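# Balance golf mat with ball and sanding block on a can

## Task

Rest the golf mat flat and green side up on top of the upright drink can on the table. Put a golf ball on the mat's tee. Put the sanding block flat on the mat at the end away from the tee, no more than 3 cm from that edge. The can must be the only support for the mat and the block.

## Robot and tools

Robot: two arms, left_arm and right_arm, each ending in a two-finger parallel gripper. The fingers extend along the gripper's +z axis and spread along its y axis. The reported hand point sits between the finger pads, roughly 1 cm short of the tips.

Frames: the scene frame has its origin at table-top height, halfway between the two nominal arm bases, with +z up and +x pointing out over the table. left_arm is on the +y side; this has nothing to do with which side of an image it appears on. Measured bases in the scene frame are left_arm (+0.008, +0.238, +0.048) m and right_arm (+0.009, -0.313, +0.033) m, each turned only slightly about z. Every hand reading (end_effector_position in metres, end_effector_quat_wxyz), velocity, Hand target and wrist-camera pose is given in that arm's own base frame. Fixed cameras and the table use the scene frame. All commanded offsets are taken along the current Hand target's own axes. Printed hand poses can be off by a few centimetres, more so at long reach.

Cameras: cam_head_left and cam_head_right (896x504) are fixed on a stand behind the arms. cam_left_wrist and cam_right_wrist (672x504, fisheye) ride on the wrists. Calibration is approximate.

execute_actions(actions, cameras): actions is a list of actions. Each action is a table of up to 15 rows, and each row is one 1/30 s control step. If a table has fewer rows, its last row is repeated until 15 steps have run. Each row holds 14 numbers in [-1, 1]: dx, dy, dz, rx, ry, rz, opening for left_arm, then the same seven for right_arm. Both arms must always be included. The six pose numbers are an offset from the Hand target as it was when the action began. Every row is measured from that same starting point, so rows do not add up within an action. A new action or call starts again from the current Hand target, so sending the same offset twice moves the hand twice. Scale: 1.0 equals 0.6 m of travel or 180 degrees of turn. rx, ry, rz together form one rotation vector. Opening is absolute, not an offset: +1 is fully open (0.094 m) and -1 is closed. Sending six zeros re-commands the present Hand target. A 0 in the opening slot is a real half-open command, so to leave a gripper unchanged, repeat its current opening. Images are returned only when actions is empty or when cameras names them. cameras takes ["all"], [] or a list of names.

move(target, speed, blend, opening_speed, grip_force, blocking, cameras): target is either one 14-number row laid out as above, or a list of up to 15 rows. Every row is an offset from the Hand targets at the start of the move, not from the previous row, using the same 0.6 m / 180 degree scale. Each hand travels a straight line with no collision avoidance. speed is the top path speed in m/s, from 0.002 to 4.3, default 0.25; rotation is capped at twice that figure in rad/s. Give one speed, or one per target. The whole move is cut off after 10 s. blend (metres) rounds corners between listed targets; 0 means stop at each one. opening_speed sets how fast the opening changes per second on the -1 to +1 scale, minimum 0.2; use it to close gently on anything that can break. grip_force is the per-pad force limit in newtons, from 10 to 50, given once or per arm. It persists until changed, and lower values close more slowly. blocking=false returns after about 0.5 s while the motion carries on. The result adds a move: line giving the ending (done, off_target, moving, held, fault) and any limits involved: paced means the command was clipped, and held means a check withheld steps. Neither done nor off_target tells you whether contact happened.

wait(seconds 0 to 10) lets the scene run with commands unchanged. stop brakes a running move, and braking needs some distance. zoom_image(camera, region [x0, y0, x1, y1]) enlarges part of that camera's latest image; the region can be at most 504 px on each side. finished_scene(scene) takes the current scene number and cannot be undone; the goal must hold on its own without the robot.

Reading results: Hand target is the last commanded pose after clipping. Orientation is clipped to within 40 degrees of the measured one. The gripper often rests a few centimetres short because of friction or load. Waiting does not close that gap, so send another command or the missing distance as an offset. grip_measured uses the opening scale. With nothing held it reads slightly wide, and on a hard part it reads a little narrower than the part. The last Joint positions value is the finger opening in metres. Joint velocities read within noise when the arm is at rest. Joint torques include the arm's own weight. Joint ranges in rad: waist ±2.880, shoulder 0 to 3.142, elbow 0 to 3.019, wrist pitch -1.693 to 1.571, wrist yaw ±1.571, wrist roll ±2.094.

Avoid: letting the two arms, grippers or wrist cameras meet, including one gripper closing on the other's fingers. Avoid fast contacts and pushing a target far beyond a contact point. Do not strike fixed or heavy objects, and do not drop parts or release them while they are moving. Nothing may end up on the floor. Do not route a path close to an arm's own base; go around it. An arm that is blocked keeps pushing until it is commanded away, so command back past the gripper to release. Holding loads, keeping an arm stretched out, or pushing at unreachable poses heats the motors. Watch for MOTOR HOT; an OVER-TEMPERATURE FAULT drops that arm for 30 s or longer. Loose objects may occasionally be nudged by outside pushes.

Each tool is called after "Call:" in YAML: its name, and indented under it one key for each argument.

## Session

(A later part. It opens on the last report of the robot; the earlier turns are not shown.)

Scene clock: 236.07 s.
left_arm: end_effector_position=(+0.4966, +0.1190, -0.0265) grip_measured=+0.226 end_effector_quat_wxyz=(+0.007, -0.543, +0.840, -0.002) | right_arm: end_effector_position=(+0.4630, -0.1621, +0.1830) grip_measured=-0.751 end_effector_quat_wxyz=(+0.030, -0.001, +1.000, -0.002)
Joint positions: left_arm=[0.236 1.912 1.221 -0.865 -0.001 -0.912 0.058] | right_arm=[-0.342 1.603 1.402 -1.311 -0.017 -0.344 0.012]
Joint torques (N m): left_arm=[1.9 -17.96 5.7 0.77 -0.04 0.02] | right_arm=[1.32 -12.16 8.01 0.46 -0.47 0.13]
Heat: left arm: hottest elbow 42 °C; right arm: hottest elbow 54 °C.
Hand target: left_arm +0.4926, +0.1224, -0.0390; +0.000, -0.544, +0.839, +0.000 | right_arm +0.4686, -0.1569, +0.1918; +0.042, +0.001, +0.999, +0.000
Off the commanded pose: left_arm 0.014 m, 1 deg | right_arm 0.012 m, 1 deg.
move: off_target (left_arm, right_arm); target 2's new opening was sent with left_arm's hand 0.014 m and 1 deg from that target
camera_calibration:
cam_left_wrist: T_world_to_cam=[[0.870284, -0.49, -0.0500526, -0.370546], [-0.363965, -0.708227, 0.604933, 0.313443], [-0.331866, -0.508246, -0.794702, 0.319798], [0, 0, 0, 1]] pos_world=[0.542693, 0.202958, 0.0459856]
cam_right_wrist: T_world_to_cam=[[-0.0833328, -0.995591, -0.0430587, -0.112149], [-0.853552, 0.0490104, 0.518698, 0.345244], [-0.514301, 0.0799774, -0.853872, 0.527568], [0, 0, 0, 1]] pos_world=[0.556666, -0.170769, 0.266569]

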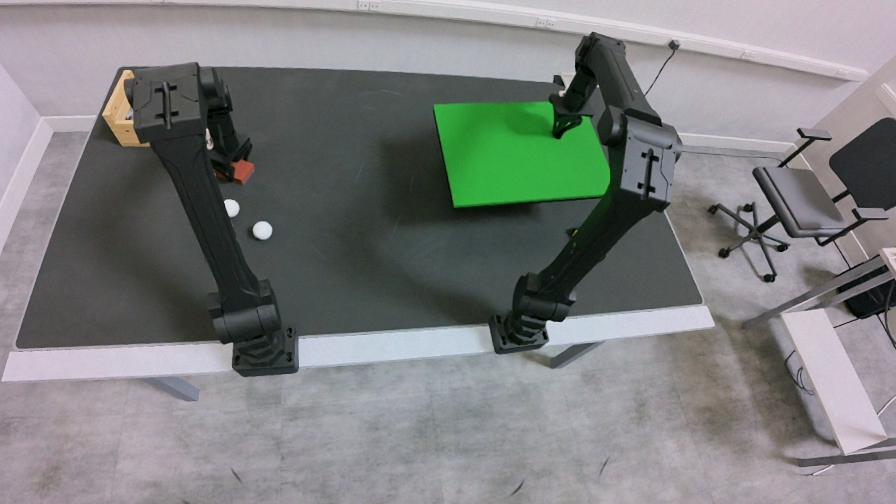

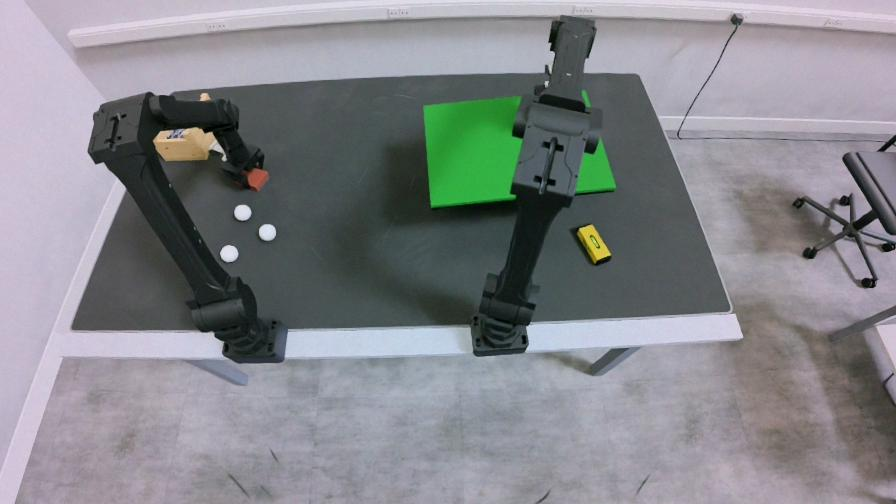

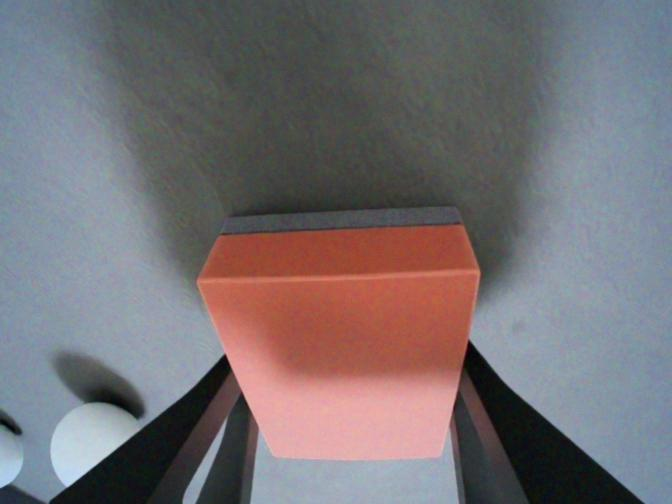

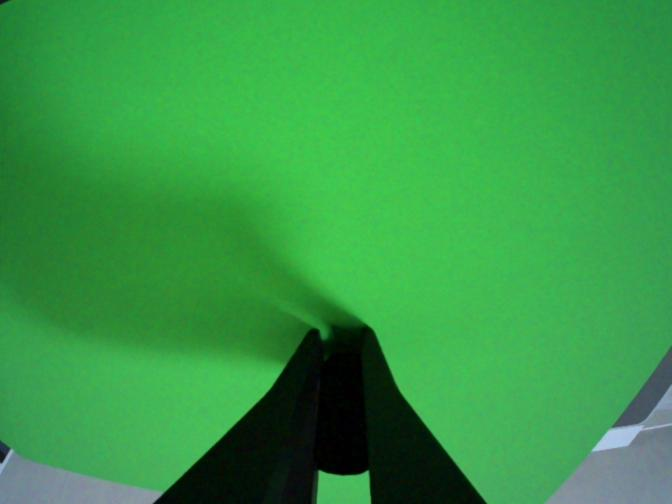

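Call:
move:
  target:
    - [0,0,-0.2,0,0,0,0.1,0.0265,0.0167,0.0563,-0.0025,0.012,0,-0.85]
    - [0.5532,-0.159,-0.4067,0,0,0.367,0.1,0.0265,0.0167,0.0563,-0.0025,0.012,0,-0.85]
  speed: 0.12
  blend: [0.03,0]
  cameras: ["all"]

Scene clock: 247.33 s.
left_arm: end_effector_position=(+0.4303, -0.2102, +0.1910) grip_measured=+0.225 end_effector_quat_wxyz=(-0.013, -0.005, +1.000, +0.007) | right_arm: end_effector_position=(+0.4502, -0.1523, +0.1508) grip_measured=-0.751 end_effector_quat_wxyz=(+0.015, +0.000, +1.000, +0.001)
Joint positions: left_arm=[-0.454 1.624 1.45 -1.426 -0.001 -0.464 0.058] | right_arm=[-0.329 1.604 1.317 -1.257 -0.011 -0.33 0.012]
Joint torques (N m): left_arm=[1.03 -15.97 11.9 -0.36 -0.01 0.02] | right_arm=[1.9 -11.05 7.53 0.34 -0.45 0.06]
Heat: left arm: hottest elbow 43 °C; right arm: hottest elbow 52 °C.
Hand target: left_arm +0.4442, -0.2196, +0.2049; +0.000, +0.001, +1.000, +0.000 | right_arm +0.4556, -0.1469, +0.1569; +0.023, +0.001, +1.000, +0.004
Off the commanded pose: left_arm 0.022 m, 2 deg | right_arm 0.010 m, 1 deg.
move: off_target (left_arm)
camera_calibration:
cam_left_wrist: T_world_to_cam=[[-0.0820738, -0.994012, -0.0721376, -0.155229], [-0.773277, 0.0178506, 0.633818, 0.24781], [-0.628735, 0.107802, -0.770111, 0.555833], [0, 0, 0, 1]] pos_world=[0.528357, -0.218643, 0.259789]
cam_right_wrist: T_world_to_cam=[[-0.0864981, -0.995198, -0.045808, -0.102848], [-0.836764, 0.0476194, 0.545489, 0.338728], [-0.540689, 0.0855143, -0.836865, 0.502873], [0, 0, 0, 1]] pos_world=[0.546437, -0.161487, 0.231353]

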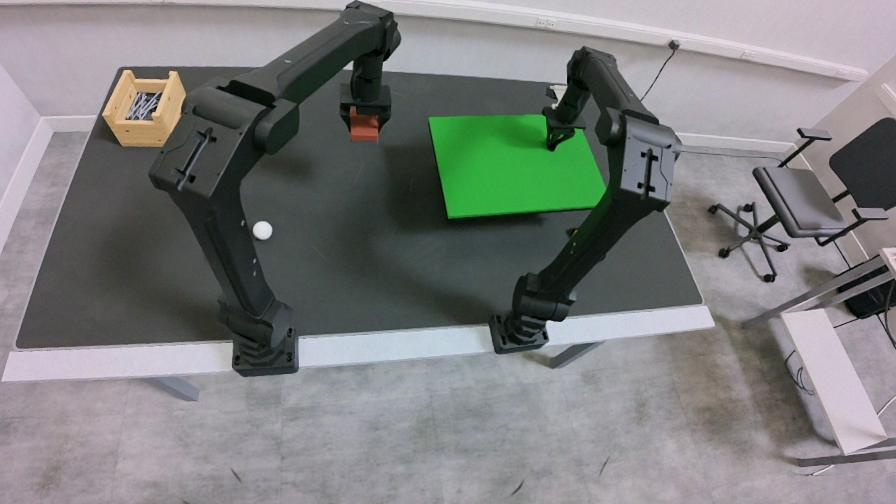

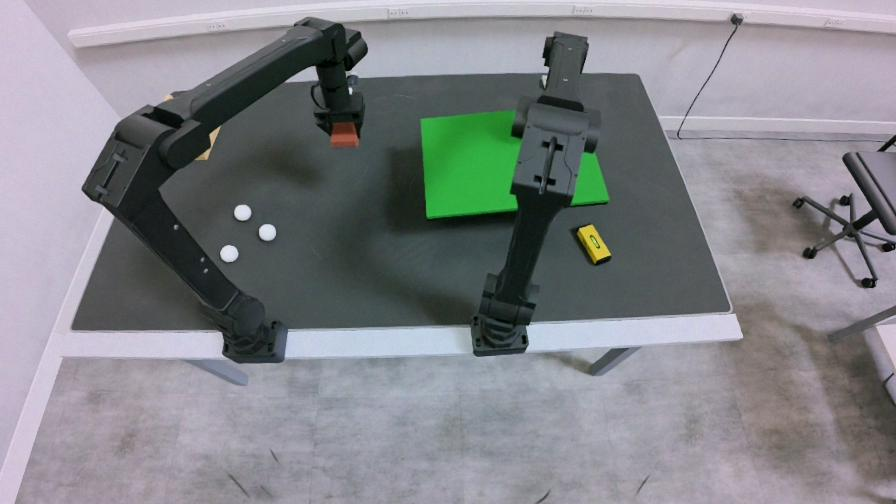

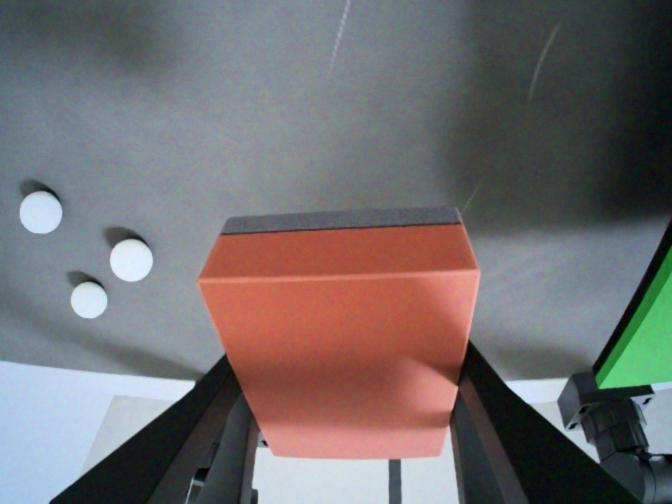

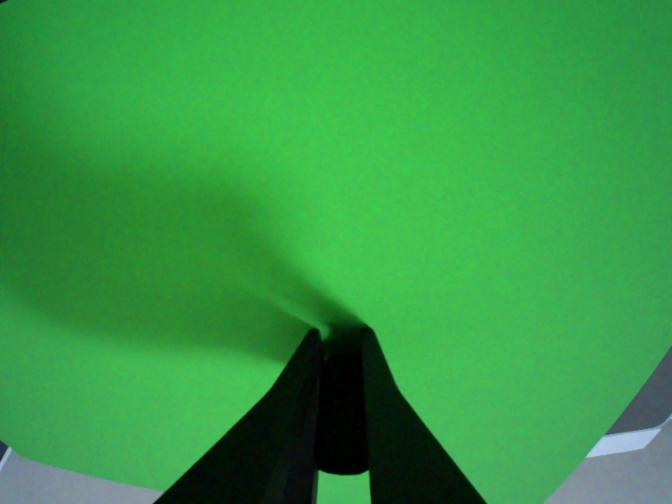

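Call:
zoom_image:
  camera: "cam_head_left"
  region: [410, 80, 640, 230]

Call:
zoom_image:
  camera: "cam_right_wrist"
  region: [168, 200, 504, 504]

Scaled by 2.191.

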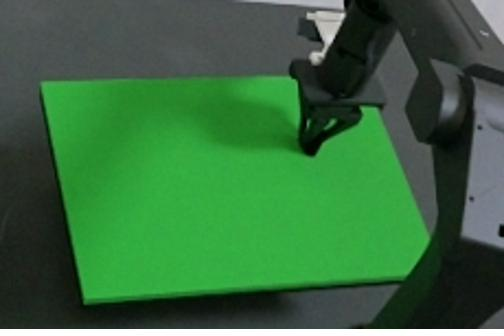

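Scaled by 1.500 from the camera's 672x504 image, which has a finer 960x720 frame.

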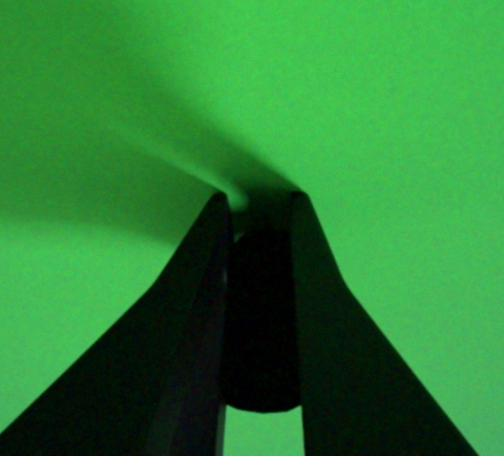

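Call:
execute_actions:
  actions: []

Scene clock: 275.57 s.
left_arm: end_effector_position=(+0.4303, -0.2102, +0.1910) grip_measured=+0.225 end_effector_quat_wxyz=(-0.013, -0.005, +1.000, +0.007) | right_arm: end_effector_position=(+0.4502, -0.1523, +0.1508) grip_measured=-0.751 end_effector_quat_wxyz=(+0.015, +0.000, +1.000, +0.001)
Joint positions: left_arm=[-0.454 1.624 1.45 -1.426 -0.001 -0.464 0.058] | right_arm=[-0.329 1.604 1.317 -1.257 -0.011 -0.33 0.012]
Joint velocities: within noise
Joint torques (N m): left_arm=[1.08 -16.09 11.89 -0.4 -0.01 0.02] | right_arm=[2.67 -10.05 7.64 0.42 -0.46 0.12]
Heat: left arm: hottest elbow 49 °C; right arm: hottest elbow 49 °C.
Hand target: left_arm +0.4443, -0.2196, +0.2049; +0.000, +0.001, +1.000, +0.000 | right_arm +0.4556, -0.1469, +0.1569; +0.023, +0.001, +1.000, +0.004
Tool commands: left_gripper/opening=+0.1 right_gripper/opening=-0.85
Off the commanded pose: left_arm 0.022 m, 2 deg | right_arm 0.010 m, 1 deg.
camera_calibration:
cam_left_wrist: T_world_to_cam=[[-0.0820738, -0.994012, -0.0721376, -0.155229], [-0.773277, 0.0178506, 0.633818, 0.24781], [-0.628735, 0.107802, -0.770111, 0.555833], [0, 0, 0, 1]] pos_world=[0.528357, -0.218643, 0.259789]
cam_right_wrist: T_world_to_cam=[[-0.0864981, -0.995198, -0.045808, -0.102848], [-0.836764, 0.0476194, 0.545489, 0.338728], [-0.540689, 0.0855143, -0.836865, 0.502873], [0, 0, 0, 1]] pos_world=[0.546437, -0.161487, 0.231353]

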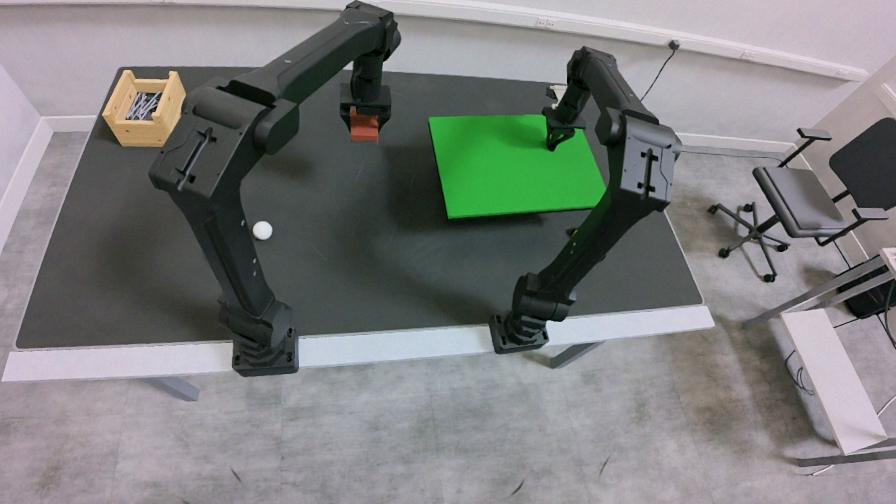

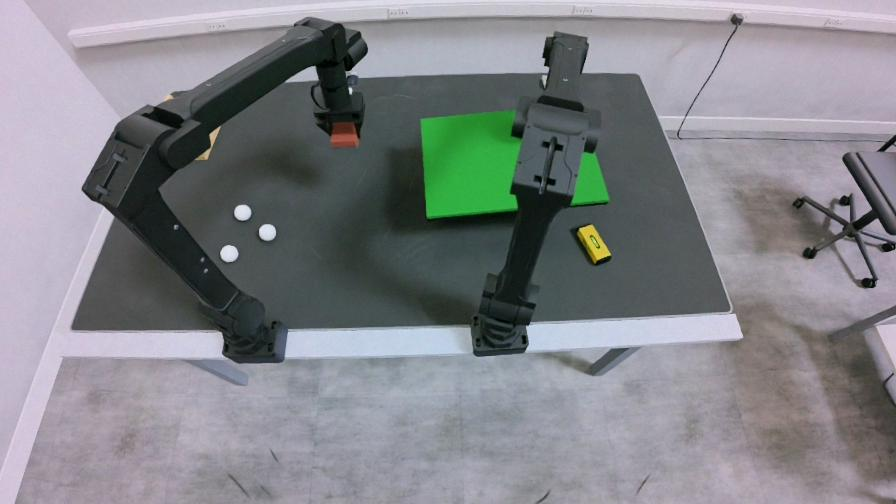

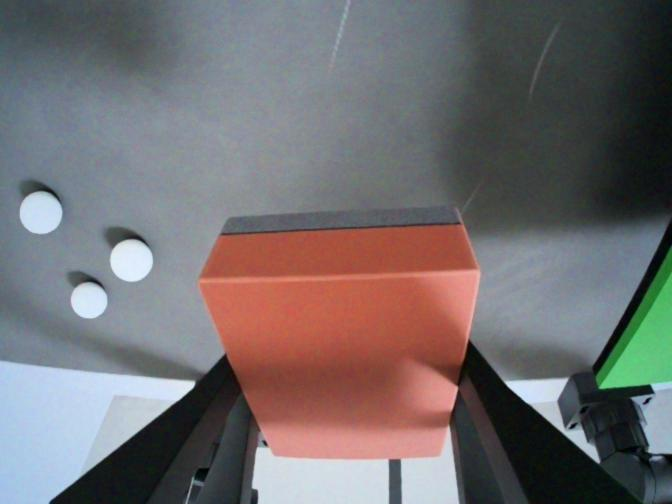

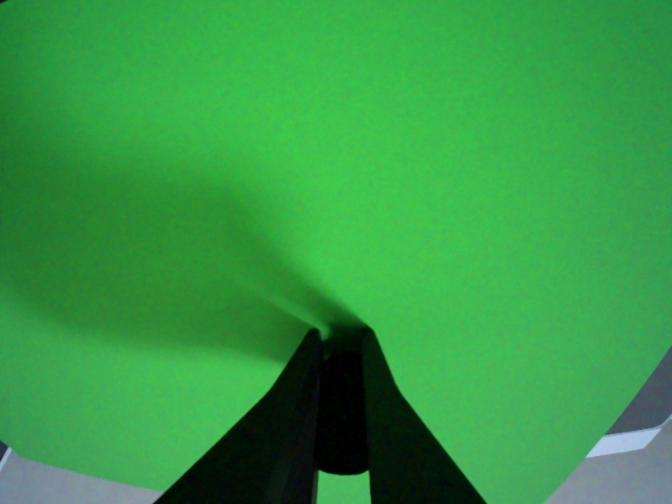

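Call:
zoom_image:
  camera: "cam_right_wrist"
  region: [0, 380, 200, 504]

Call:
zoom_image:
  camera: "cam_right_wrist"
  region: [472, 330, 672, 504]

Call:
zoom_image:
  camera: "cam_head_right"
  region: [400, 100, 620, 230]

Call:
zoom_image:
  camera: "cam_head_left"
  region: [410, 100, 620, 230]

Scaled by 2.520 from the camera's 672x504 image, which has a finer 960x720 frame.

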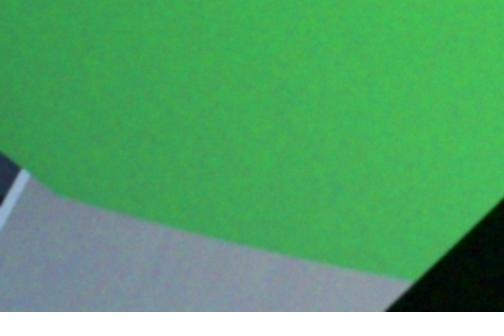

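Scaled by 2.520 from the camera's 672x504 image, which has a finer 960x720 frame.

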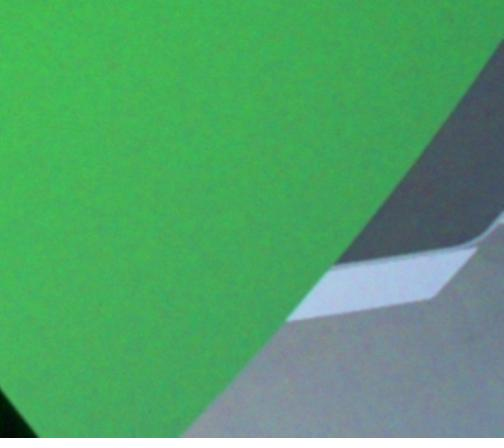

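Scaled by 2.291.

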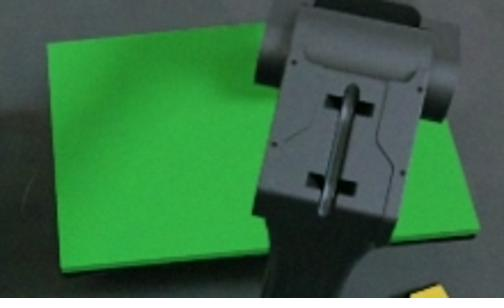

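Scaled by 2.400.

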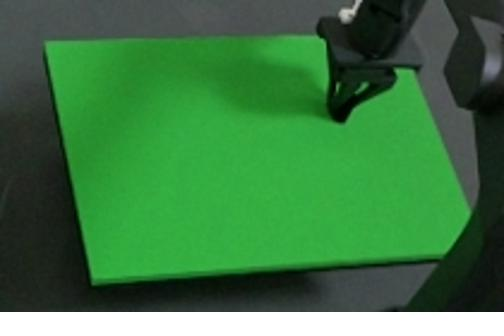

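Call:
zoom_image:
  camera: "cam_left_wrist"
  region: [552, 200, 672, 400]

Scaled by 2.520 from the camera's 672x504 image, which has a finer 960x720 frame.

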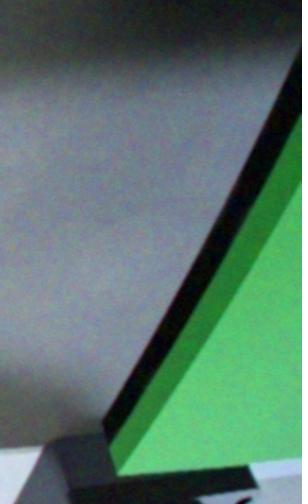

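Call:
move:
  target: [0,0,0,0,0,0,0.1, 0,0,0,-0.0094,0.019,0,-0.85]
  speed: 0.05
  cameras: ["all"]

Scene clock: 297.67 s.
left_arm: end_effector_position=(+0.4303, -0.2102, +0.1910) grip_measured=+0.225 end_effector_quat_wxyz=(-0.013, -0.005, +1.000, +0.007) | right_arm: end_effector_position=(+0.4412, -0.1482, +0.1340) grip_measured=-0.751 end_effector_quat_wxyz=(-0.022, +0.000, +1.000, +0.016)
Joint positions: left_arm=[-0.454 1.624 1.45 -1.426 -0.001 -0.463 0.058] | right_arm=[-0.329 1.641 1.317 -1.298 -0.016 -0.329 0.012]
Joint torques (N m): left_arm=[0.97 -15.97 11.92 -0.32 0 0.02] | right_arm=[1.9 -11.28 10.92 -1.37 -0.55 0.07]
Heat: left arm: hottest elbow 51 °C; right arm: hottest elbow 48 °C.
Hand target: left_arm +0.4443, -0.2196, +0.2049; +0.000, +0.001, +1.000, +0.000 | right_arm +0.4556, -0.1469, +0.1569; -0.007, +0.000, +1.000, +0.019
Off the commanded pose: left_arm 0.022 m, 2 deg | right_arm 0.027 m, 2 deg.
move: off_target (left_arm, right_arm)
camera_calibration:
cam_left_wrist: T_world_to_cam=[[-0.0824298, -0.993985, -0.0721048, -0.155043], [-0.77325, 0.018145, 0.633841, 0.247855], [-0.62872, 0.108002, -0.770095, 0.555865], [0, 0, 0, 1]] pos_world=[0.528357, -0.218643, 0.259789]
cam_right_wrist: T_world_to_cam=[[-0.0912482, -0.993374, -0.0698762, -0.0947735], [-0.794452, 0.0303084, 0.60657, 0.31075], [-0.600432, 0.110862, -0.791954, 0.507729], [0, 0, 0, 1]] pos_world=[0.543085, -0.159852, 0.206984]

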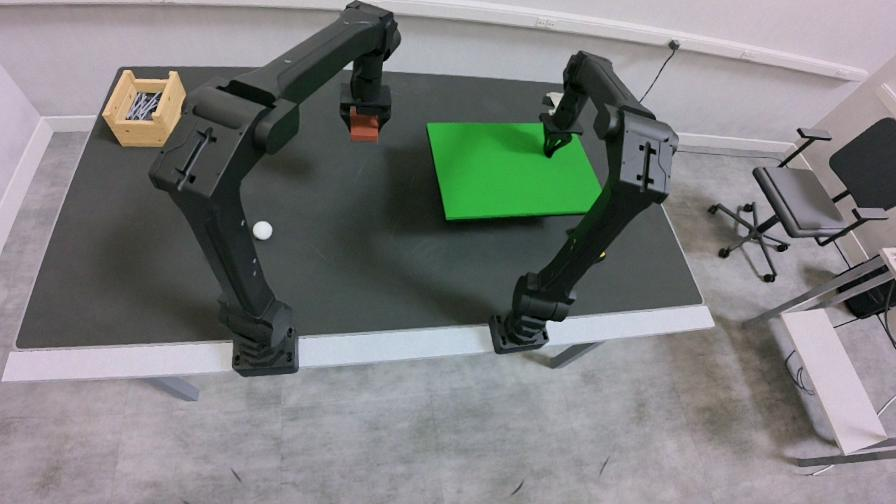

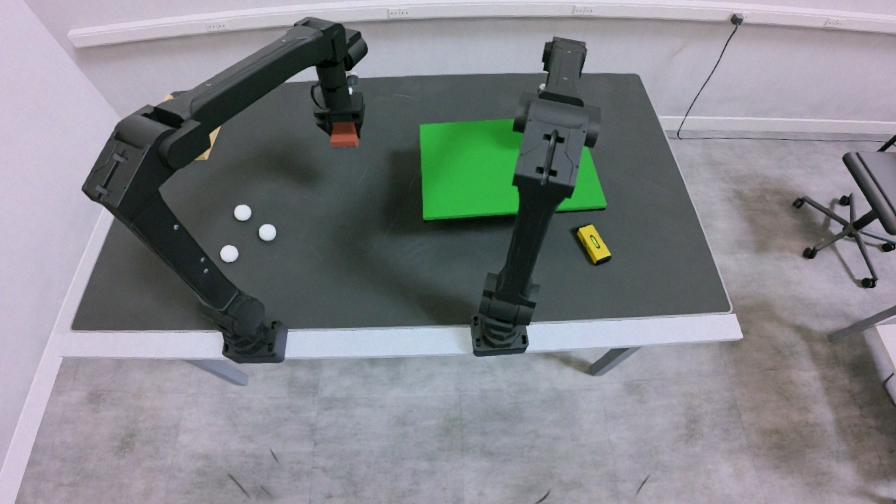

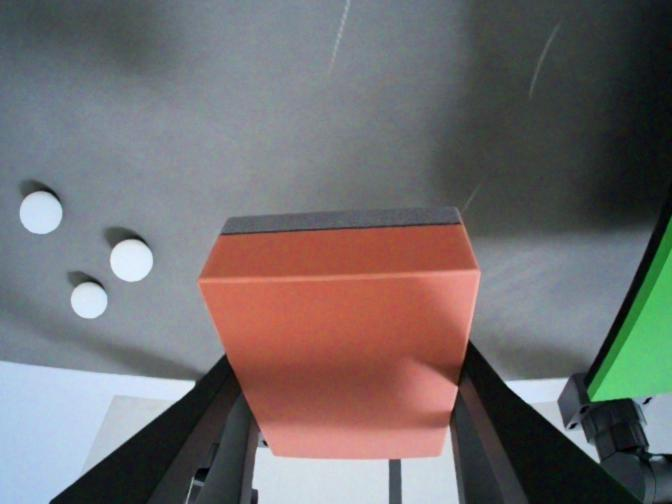

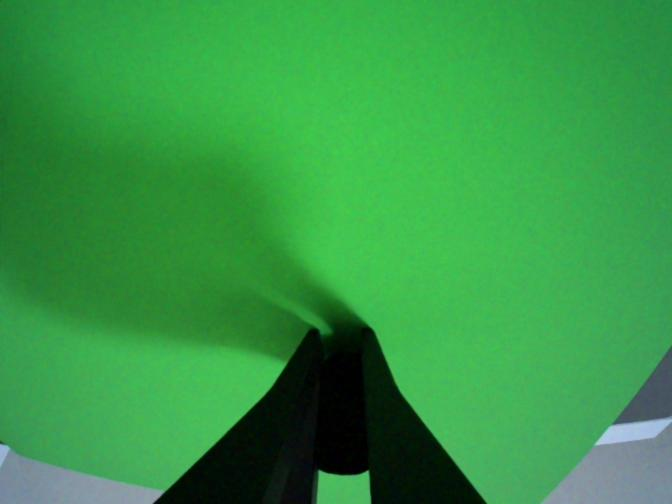

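Call:
zoom_image:
  camera: "cam_left_wrist"
  region: [552, 200, 672, 420]

Call:
zoom_image:
  camera: "cam_head_right"
  region: [400, 100, 620, 230]

Call:
zoom_image:
  camera: "cam_head_left"
  region: [410, 100, 620, 230]

Call:
zoom_image:
  camera: "cam_right_wrist"
  region: [0, 380, 200, 504]

Scaled by 2.291 from the camera's 672x504 image, which has a finer 960x720 frame.

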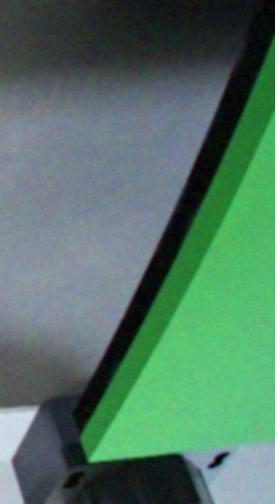

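Scaled by 2.291.

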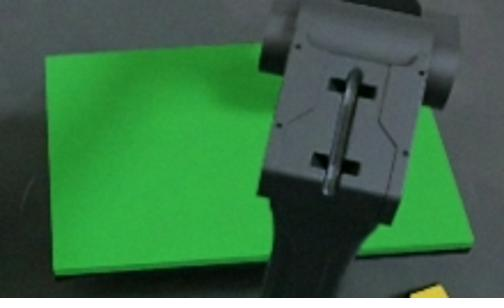

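Scaled by 2.400.

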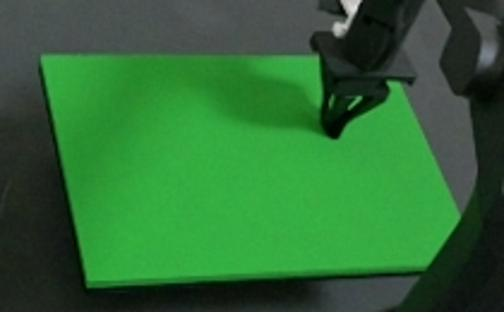

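Scaled by 2.520 from the camera's 672x504 image, which has a finer 960x720 frame.

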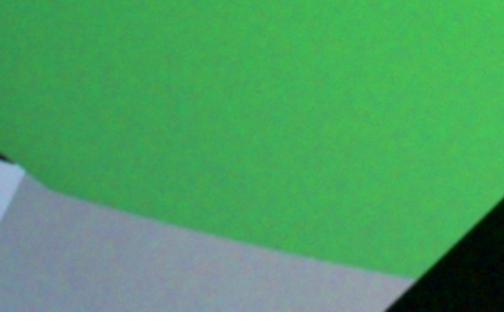

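Call:
move:
  target: [0,0,0,0,0,0,0.1, -0.0192,0,0.005,0,-0.0065,0,-0.85]
  speed: 0.04
  cameras: ["all"]

Scene clock: 312.70 s.
left_arm: end_effector_position=(+0.4303, -0.2102, +0.1910) grip_measured=+0.225 end_effector_quat_wxyz=(-0.013, -0.005, +1.000, +0.007) | right_arm: end_effector_position=(+0.4418, -0.1463, +0.1273) grip_measured=-0.751 end_effector_quat_wxyz=(-0.028, +0.002, +0.999, +0.022)
Joint positions: left_arm=[-0.454 1.624 1.45 -1.426 -0.001 -0.463 0.058] | right_arm=[-0.328 1.657 1.317 -1.298 -0.024 -0.325 0.012]
Joint torques (N m): left_arm=[1.14 -16.03 11.9 -0.39 -0.02 0.06] | right_arm=[1.61 -11.4 11.44 -0.06 -0.6 0.03]
Heat: left arm: hottest elbow 52 °C; right arm: hottest elbow 49 °C.
Hand target: left_arm +0.4443, -0.2196, +0.2049; +0.000, +0.001, +1.000, +0.000 | right_arm +0.4671, -0.1468, +0.1537; +0.004, +0.000, +1.000, +0.019
Off the commanded pose: left_arm 0.022 m, 2 deg | right_arm 0.037 m, 4 deg.
move: off_target (left_arm, right_arm)
camera_calibration:
cam_left_wrist: T_world_to_cam=[[-0.0824298, -0.993985, -0.0721048, -0.155043], [-0.77325, 0.018145, 0.633841, 0.247855], [-0.62872, 0.108002, -0.770095, 0.555865], [0, 0, 0, 1]] pos_world=[0.528357, -0.218643, 0.259789]
cam_right_wrist: T_world_to_cam=[[-0.0951405, -0.992229, -0.0801928, -0.0901974], [-0.786893, 0.0256209, 0.616558, 0.309952], [-0.609712, 0.121763, -0.783215, 0.507112], [0, 0, 0, 1]] pos_world=[0.54451, -0.159185, 0.198841]

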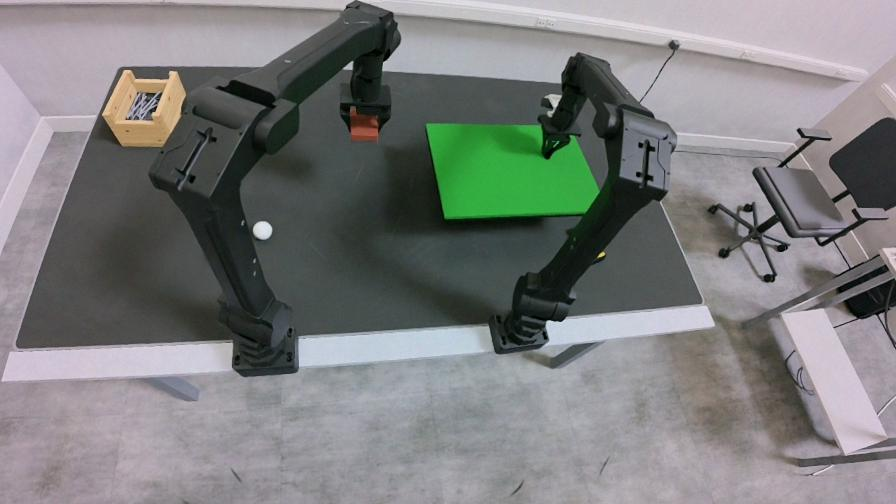

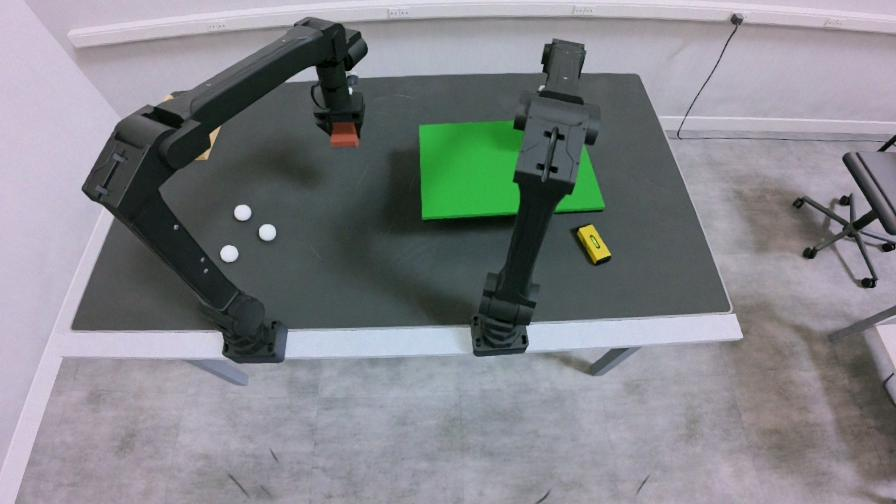

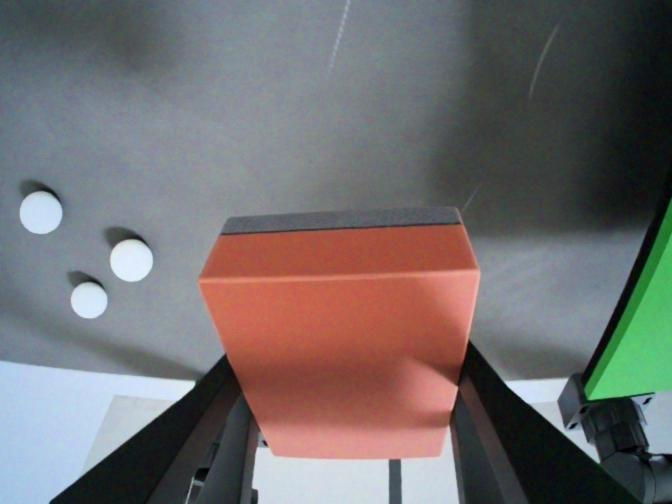

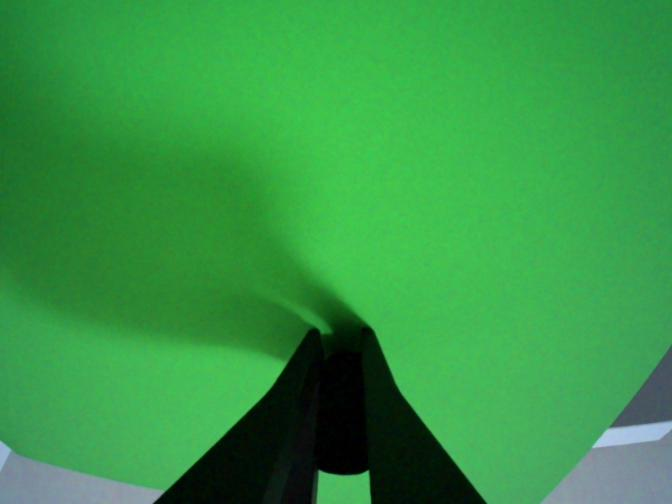

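Call:
move:
  target: [0,0,0,0,0,0,0.1, -0.012,0,-0.022,0.002,-0.008,0,-0.85]
  speed: 0.06

Scene clock: 315.43 s.
left_arm: end_effector_position=(+0.4303, -0.2102, +0.1910) grip_measured=+0.225 end_effector_quat_wxyz=(-0.013, -0.005, +1.000, +0.007) | right_arm: end_effector_position=(+0.4485, -0.1468, +0.1334) grip_measured=-0.751 end_effector_quat_wxyz=(-0.020, +0.002, +1.000, +0.020)
Joint positions: left_arm=[-0.454 1.624 1.45 -1.426 -0.001 -0.463 0.058] | right_arm=[-0.325 1.657 1.334 -1.298 -0.025 -0.321 0.012]
Joint torques (N m): left_arm=[0.67 -16.03 11.88 -0.27 -0.01 0.05] | right_arm=[1.85 -12.1 12.19 -0.57 -0.59 0.04]
Heat: left arm: hottest elbow 52 °C; right arm: hottest elbow 49 °C.
Hand target: left_arm +0.4443, -0.2196, +0.2049; +0.000, +0.001, +1.000, +0.000 | right_arm +0.4742, -0.1473, +0.1670; +0.016, +0.001, +1.000, +0.016
Off the commanded pose: left_arm 0.022 m, 2 deg | right_arm 0.042 m, 4 deg.
move: off_target (left_arm, right_arm)

Call:
move:
  target: [0,0,0,0,0,0,0.1, -0.006,0,-0.003,0.002,-0.007,0,-0.85]
  speed: 0.06

Scene clock: 316.93 s.
left_arm: end_effector_position=(+0.4303, -0.2102, +0.1910) grip_measured=+0.225 end_effector_quat_wxyz=(-0.013, -0.005, +1.000, +0.007) | right_arm: end_effector_position=(+0.4500, -0.1464, +0.1333) grip_measured=-0.751 end_effector_quat_wxyz=(-0.017, +0.002, +1.000, +0.019)
Joint positions: left_arm=[-0.454 1.624 1.45 -1.426 -0.001 -0.463 0.058] | right_arm=[-0.323 1.657 1.334 -1.293 -0.026 -0.32 0.012]
Joint torques (N m): left_arm=[1.32 -16.21 11.92 -0.35 -0.01 0.05] | right_arm=[1.44 -12.81 11.84 -0.13 -0.57 0.06]
Heat: left arm: hottest elbow 52 °C; right arm: hottest elbow 49 °C.
Hand target: left_arm +0.4443, -0.2196, +0.2049; +0.000, +0.001, +1.000, +0.000 | right_arm +0.4777, -0.1474, +0.1689; +0.027, +0.001, +1.000, +0.013
Off the commanded pose: left_arm 0.022 m, 2 deg | right_arm 0.045 m, 5 deg.
move: off_target (left_arm, right_arm)

Call:
move:
  target: [0,0,0,0,0,0,0.1, 0,0,0.02,0,-0.003,0,-0.85]
  speed: 0.04

Scene clock: 318.77 s.
left_arm: end_effector_position=(+0.4303, -0.2102, +0.1910) grip_measured=+0.225 end_effector_quat_wxyz=(-0.013, -0.005, +1.000, +0.007) | right_arm: end_effector_position=(+0.4592, -0.1491, +0.1331) grip_measured=-0.751 end_effector_quat_wxyz=(+0.002, +0.002, +1.000, +0.014)
Joint positions: left_arm=[-0.454 1.624 1.45 -1.426 -0.001 -0.463 0.058] | right_arm=[-0.323 1.657 1.334 -1.254 -0.028 -0.319 0.012]
Joint torques (N m): left_arm=[1.26 -16.09 11.89 -0.31 0 0.03] | right_arm=[2.43 -12.1 10.19 0.21 -0.62 0.06]
Heat: left arm: hottest elbow 52 °C; right arm: hottest elbow 49 °C.
Hand target: left_arm +0.4443, -0.2196, +0.2049; +0.000, +0.001, +1.000, +0.000 | right_arm +0.4784, -0.1471, +0.1569; +0.032, +0.001, +0.999, +0.013
Off the commanded pose: left_arm 0.022 m, 2 deg | right_arm 0.031 m, 3 deg.
move: off_target (left_arm, right_arm)

Call:
move:
  target: [0,0,0,0,0,0,0.1, 0.012,0,0.0,0,0.005,0,-0.85]
  speed: 0.04

Scene clock: 320.83 s.
left_arm: end_effector_position=(+0.4303, -0.2102, +0.1910) grip_measured=+0.225 end_effector_quat_wxyz=(-0.013, -0.005, +1.000, +0.007) | right_arm: end_effector_position=(+0.4592, -0.1493, +0.1331) grip_measured=-0.751 end_effector_quat_wxyz=(+0.001, +0.002, +1.000, +0.014)
Joint positions: left_arm=[-0.454 1.624 1.45 -1.426 -0.001 -0.463 0.058] | right_arm=[-0.323 1.657 1.334 -1.254 -0.027 -0.319 0.012]
Joint torques (N m): left_arm=[1.14 -16.09 11.9 -0.36 0 0.04] | right_arm=[2.02 -12.16 9.29 -0.46 -0.51 0.03]
Heat: left arm: hottest elbow 52 °C; right arm: hottest elbow 49 °C.
Hand target: left_arm +0.4443, -0.2196, +0.2049; +0.000, +0.001, +1.000, +0.000 | right_arm +0.4712, -0.1471, +0.1565; +0.024, +0.001, +1.000, +0.013
Off the commanded pose: left_arm 0.022 m, 2 deg | right_arm 0.026 m, 3 deg.
move: off_target (left_arm, right_arm)

Call:
move:
  target: [0,0,0,0,0,0,0.1, 0.012,0,0.02,0,0.004,0,-0.85]
  speed: 0.04

Scene clock: 322.37 s.
left_arm: end_effector_position=(+0.4303, -0.2102, +0.1910) grip_measured=+0.225 end_effector_quat_wxyz=(-0.013, -0.005, +1.000, +0.007) | right_arm: end_effector_position=(+0.4605, -0.1503, +0.1330) grip_measured=-0.751 end_effector_quat_wxyz=(+0.004, +0.002, +1.000, +0.011)
Joint positions: left_arm=[-0.454 1.624 1.45 -1.426 -0.001 -0.463 0.058] | right_arm=[-0.323 1.657 1.334 -1.248 -0.024 -0.319 0.012]
Joint torques (N m): left_arm=[1.03 -16.15 12 -0.31 -0.02 0.05] | right_arm=[1.85 -12.45 7.05 0.17 -0.45 -0.04]
Heat: left arm: hottest elbow 53 °C; right arm: hottest elbow 49 °C.
Hand target: left_arm +0.4443, -0.2196, +0.2049; +0.000, +0.001, +1.000, +0.000 | right_arm +0.4645, -0.1468, +0.1442; +0.018, +0.001, +1.000, +0.013
Off the commanded pose: left_arm 0.022 m, 2 deg | right_arm 0.012 m, 2 deg.
move: off_target (left_arm, right_arm)

Call:
move:
  target: [0,0,0,0,0,0,0.1, 0.004,0,0.01,0,0.002,0,-0.85]
  speed: 0.04
  cameras: ["all"]

Scene clock: 324.17 s.
left_arm: end_effector_position=(+0.4303, -0.2102, +0.1910) grip_measured=+0.225 end_effector_quat_wxyz=(-0.013, -0.005, +1.000, +0.007) | right_arm: end_effector_position=(+0.4595, -0.1500, +0.1300) grip_measured=-0.751 end_effector_quat_wxyz=(+0.004, +0.002, +1.000, +0.011)
Joint positions: left_arm=[-0.454 1.624 1.45 -1.426 -0.001 -0.463 0.058] | right_arm=[-0.323 1.657 1.326 -1.239 -0.024 -0.319 0.012]
Joint torques (N m): left_arm=[1.03 -15.85 12.01 -0.34 0 0.04] | right_arm=[1.14 -12.45 7.1 0.27 -0.44 -0.07]
Heat: left arm: hottest elbow 53 °C; right arm: hottest elbow 49 °C.
Hand target: left_arm +0.4443, -0.2196, +0.2049; +0.000, +0.001, +1.000, +0.000 | right_arm +0.4624, -0.1466, +0.1380; +0.015, +0.001, +1.000, +0.013
Off the commanded pose: left_arm 0.022 m, 2 deg | right_arm 0.009 m, 1 deg.
move: off_target (left_arm)
camera_calibration:
cam_left_wrist: T_world_to_cam=[[-0.0824298, -0.993985, -0.0721048, -0.155043], [-0.77325, 0.018145, 0.633841, 0.247855], [-0.62872, 0.108002, -0.770095, 0.555865], [0, 0, 0, 1]] pos_world=[0.528357, -0.218643, 0.259789]
cam_right_wrist: T_world_to_cam=[[-0.0916807, -0.9937, -0.0644618, -0.0957934], [-0.824717, 0.0394925, 0.564164, 0.348633], [-0.558064, 0.104886, -0.823142, 0.499482], [0, 0, 0, 1]] pos_world=[0.557484, -0.161347, 0.208283]

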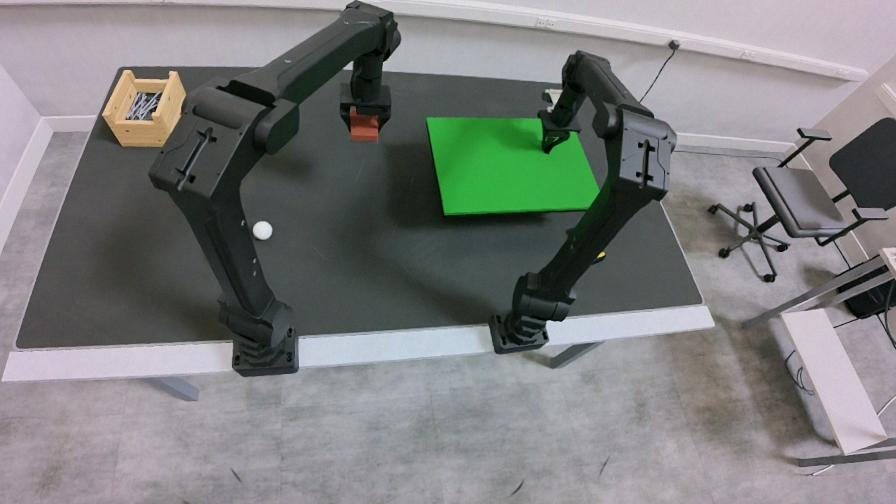

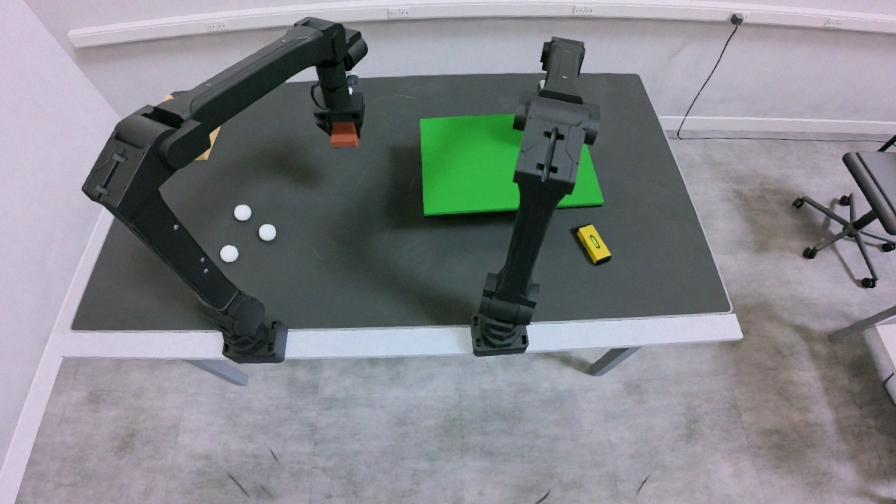

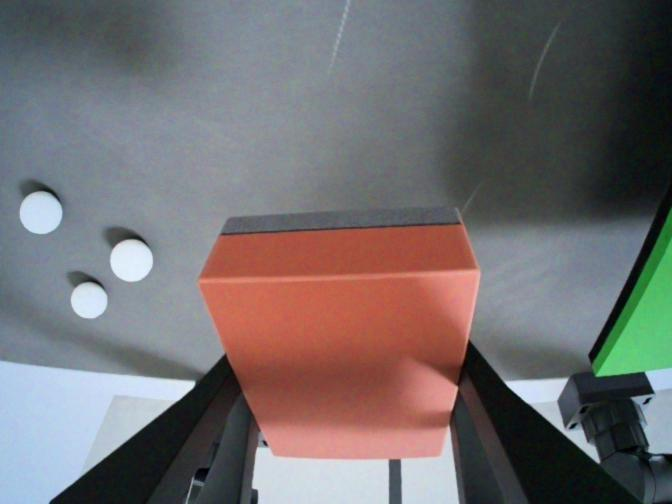

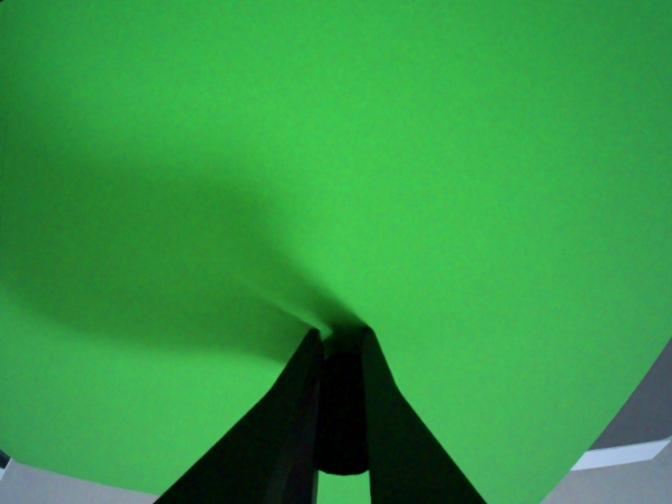

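Call:
zoom_image:
  camera: "cam_head_right"
  region: [400, 100, 620, 230]

Call:
zoom_image:
  camera: "cam_head_left"
  region: [410, 100, 620, 230]

Call:
zoom_image:
  camera: "cam_right_wrist"
  region: [0, 380, 200, 504]

Call:
zoom_image:
  camera: "cam_left_wrist"
  region: [552, 200, 672, 420]

Scaled by 2.291.

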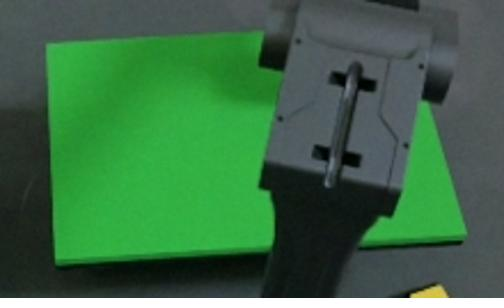

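Scaled by 2.400.

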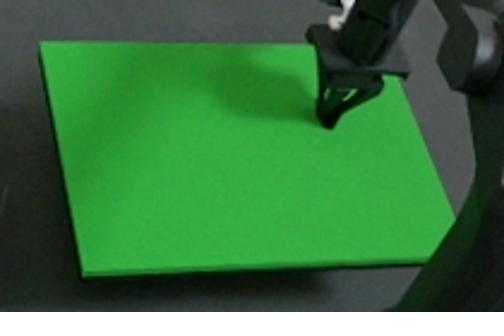

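Scaled by 2.520 from the camera's 672x504 image, which has a finer 960x720 frame.

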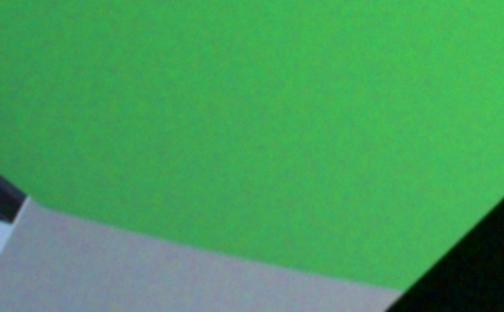

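Scaled by 2.291 from the camera's 672x504 image, which has a finer 960x720 frame.

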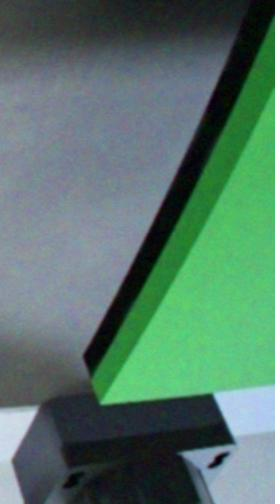

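Call:
move:
  target: [0,0,0,0,0,0,0.1, 0.004,0,0.012,0,0.0,0,-0.85]
  speed: 0.04

Call:
move:
  target: [0,0,0,0,0,0,0.1, 0.0,0,0.01,0,0.0,0,-0.85]
  speed: 0.04

Scene clock: 334.87 s.
left_arm: end_effector_position=(+0.4303, -0.2102, +0.1910) grip_measured=+0.225 end_effector_quat_wxyz=(-0.013, -0.005, +1.000, +0.007) | right_arm: end_effector_position=(+0.4594, -0.1500, +0.1260) grip_measured=-0.751 end_effector_quat_wxyz=(+0.006, +0.002, +1.000, +0.010)
Joint positions: left_arm=[-0.454 1.624 1.45 -1.426 -0.001 -0.463 0.058] | right_arm=[-0.323 1.657 1.315 -1.223 -0.024 -0.319 0.012]
Joint torques (N m): left_arm=[1.08 -16.09 11.9 -0.36 -0.02 0.02] | right_arm=[1.26 -12.34 6.41 0.49 -0.36 -0.02]
Heat: left arm: hottest elbow 53 °C; right arm: hottest elbow 50 °C.
Hand target: left_arm +0.4443, -0.2196, +0.2049; +0.000, +0.001, +1.000, +0.000 | right_arm +0.4602, -0.1465, +0.1309; +0.014, +0.001, +1.000, +0.013
Off the commanded pose: left_arm 0.022 m, 2 deg | right_arm 0.006 m, 1 deg.
move: off_target (left_arm)

Scene clock: 335.63 s.
left_arm: end_effector_position=(+0.4303, -0.2102, +0.1910) grip_measured=+0.225 end_effector_quat_wxyz=(-0.013, -0.005, +1.000, +0.007) | right_arm: end_effector_position=(+0.4606, -0.1501, +0.1240) grip_measured=-0.751 end_effector_quat_wxyz=(+0.010, +0.002, +1.000, +0.010)
Joint positions: left_arm=[-0.454 1.624 1.45 -1.426 -0.001 -0.463 0.058] | right_arm=[-0.323 1.657 1.309 -1.21 -0.025 -0.32 0.012]
Joint torques (N m): left_arm=[1.2 -16.15 11.88 -0.29 -0.01 0.04] | right_arm=[0.91 -12.34 6.05 0.5 -0.4 0.01]
Heat: left arm: hottest elbow 53 °C; right arm: hottest elbow 50 °C.
Hand target: left_arm +0.4443, -0.2196, +0.2049; +0.000, +0.001, +1.000, +0.000 | right_arm +0.4603, -0.1462, +0.1248; +0.014, +0.001, +1.000, +0.013
Off the commanded pose: left_arm 0.022 m, 2 deg | right_arm 0.004 m, 1 deg.
move: off_target (left_arm)


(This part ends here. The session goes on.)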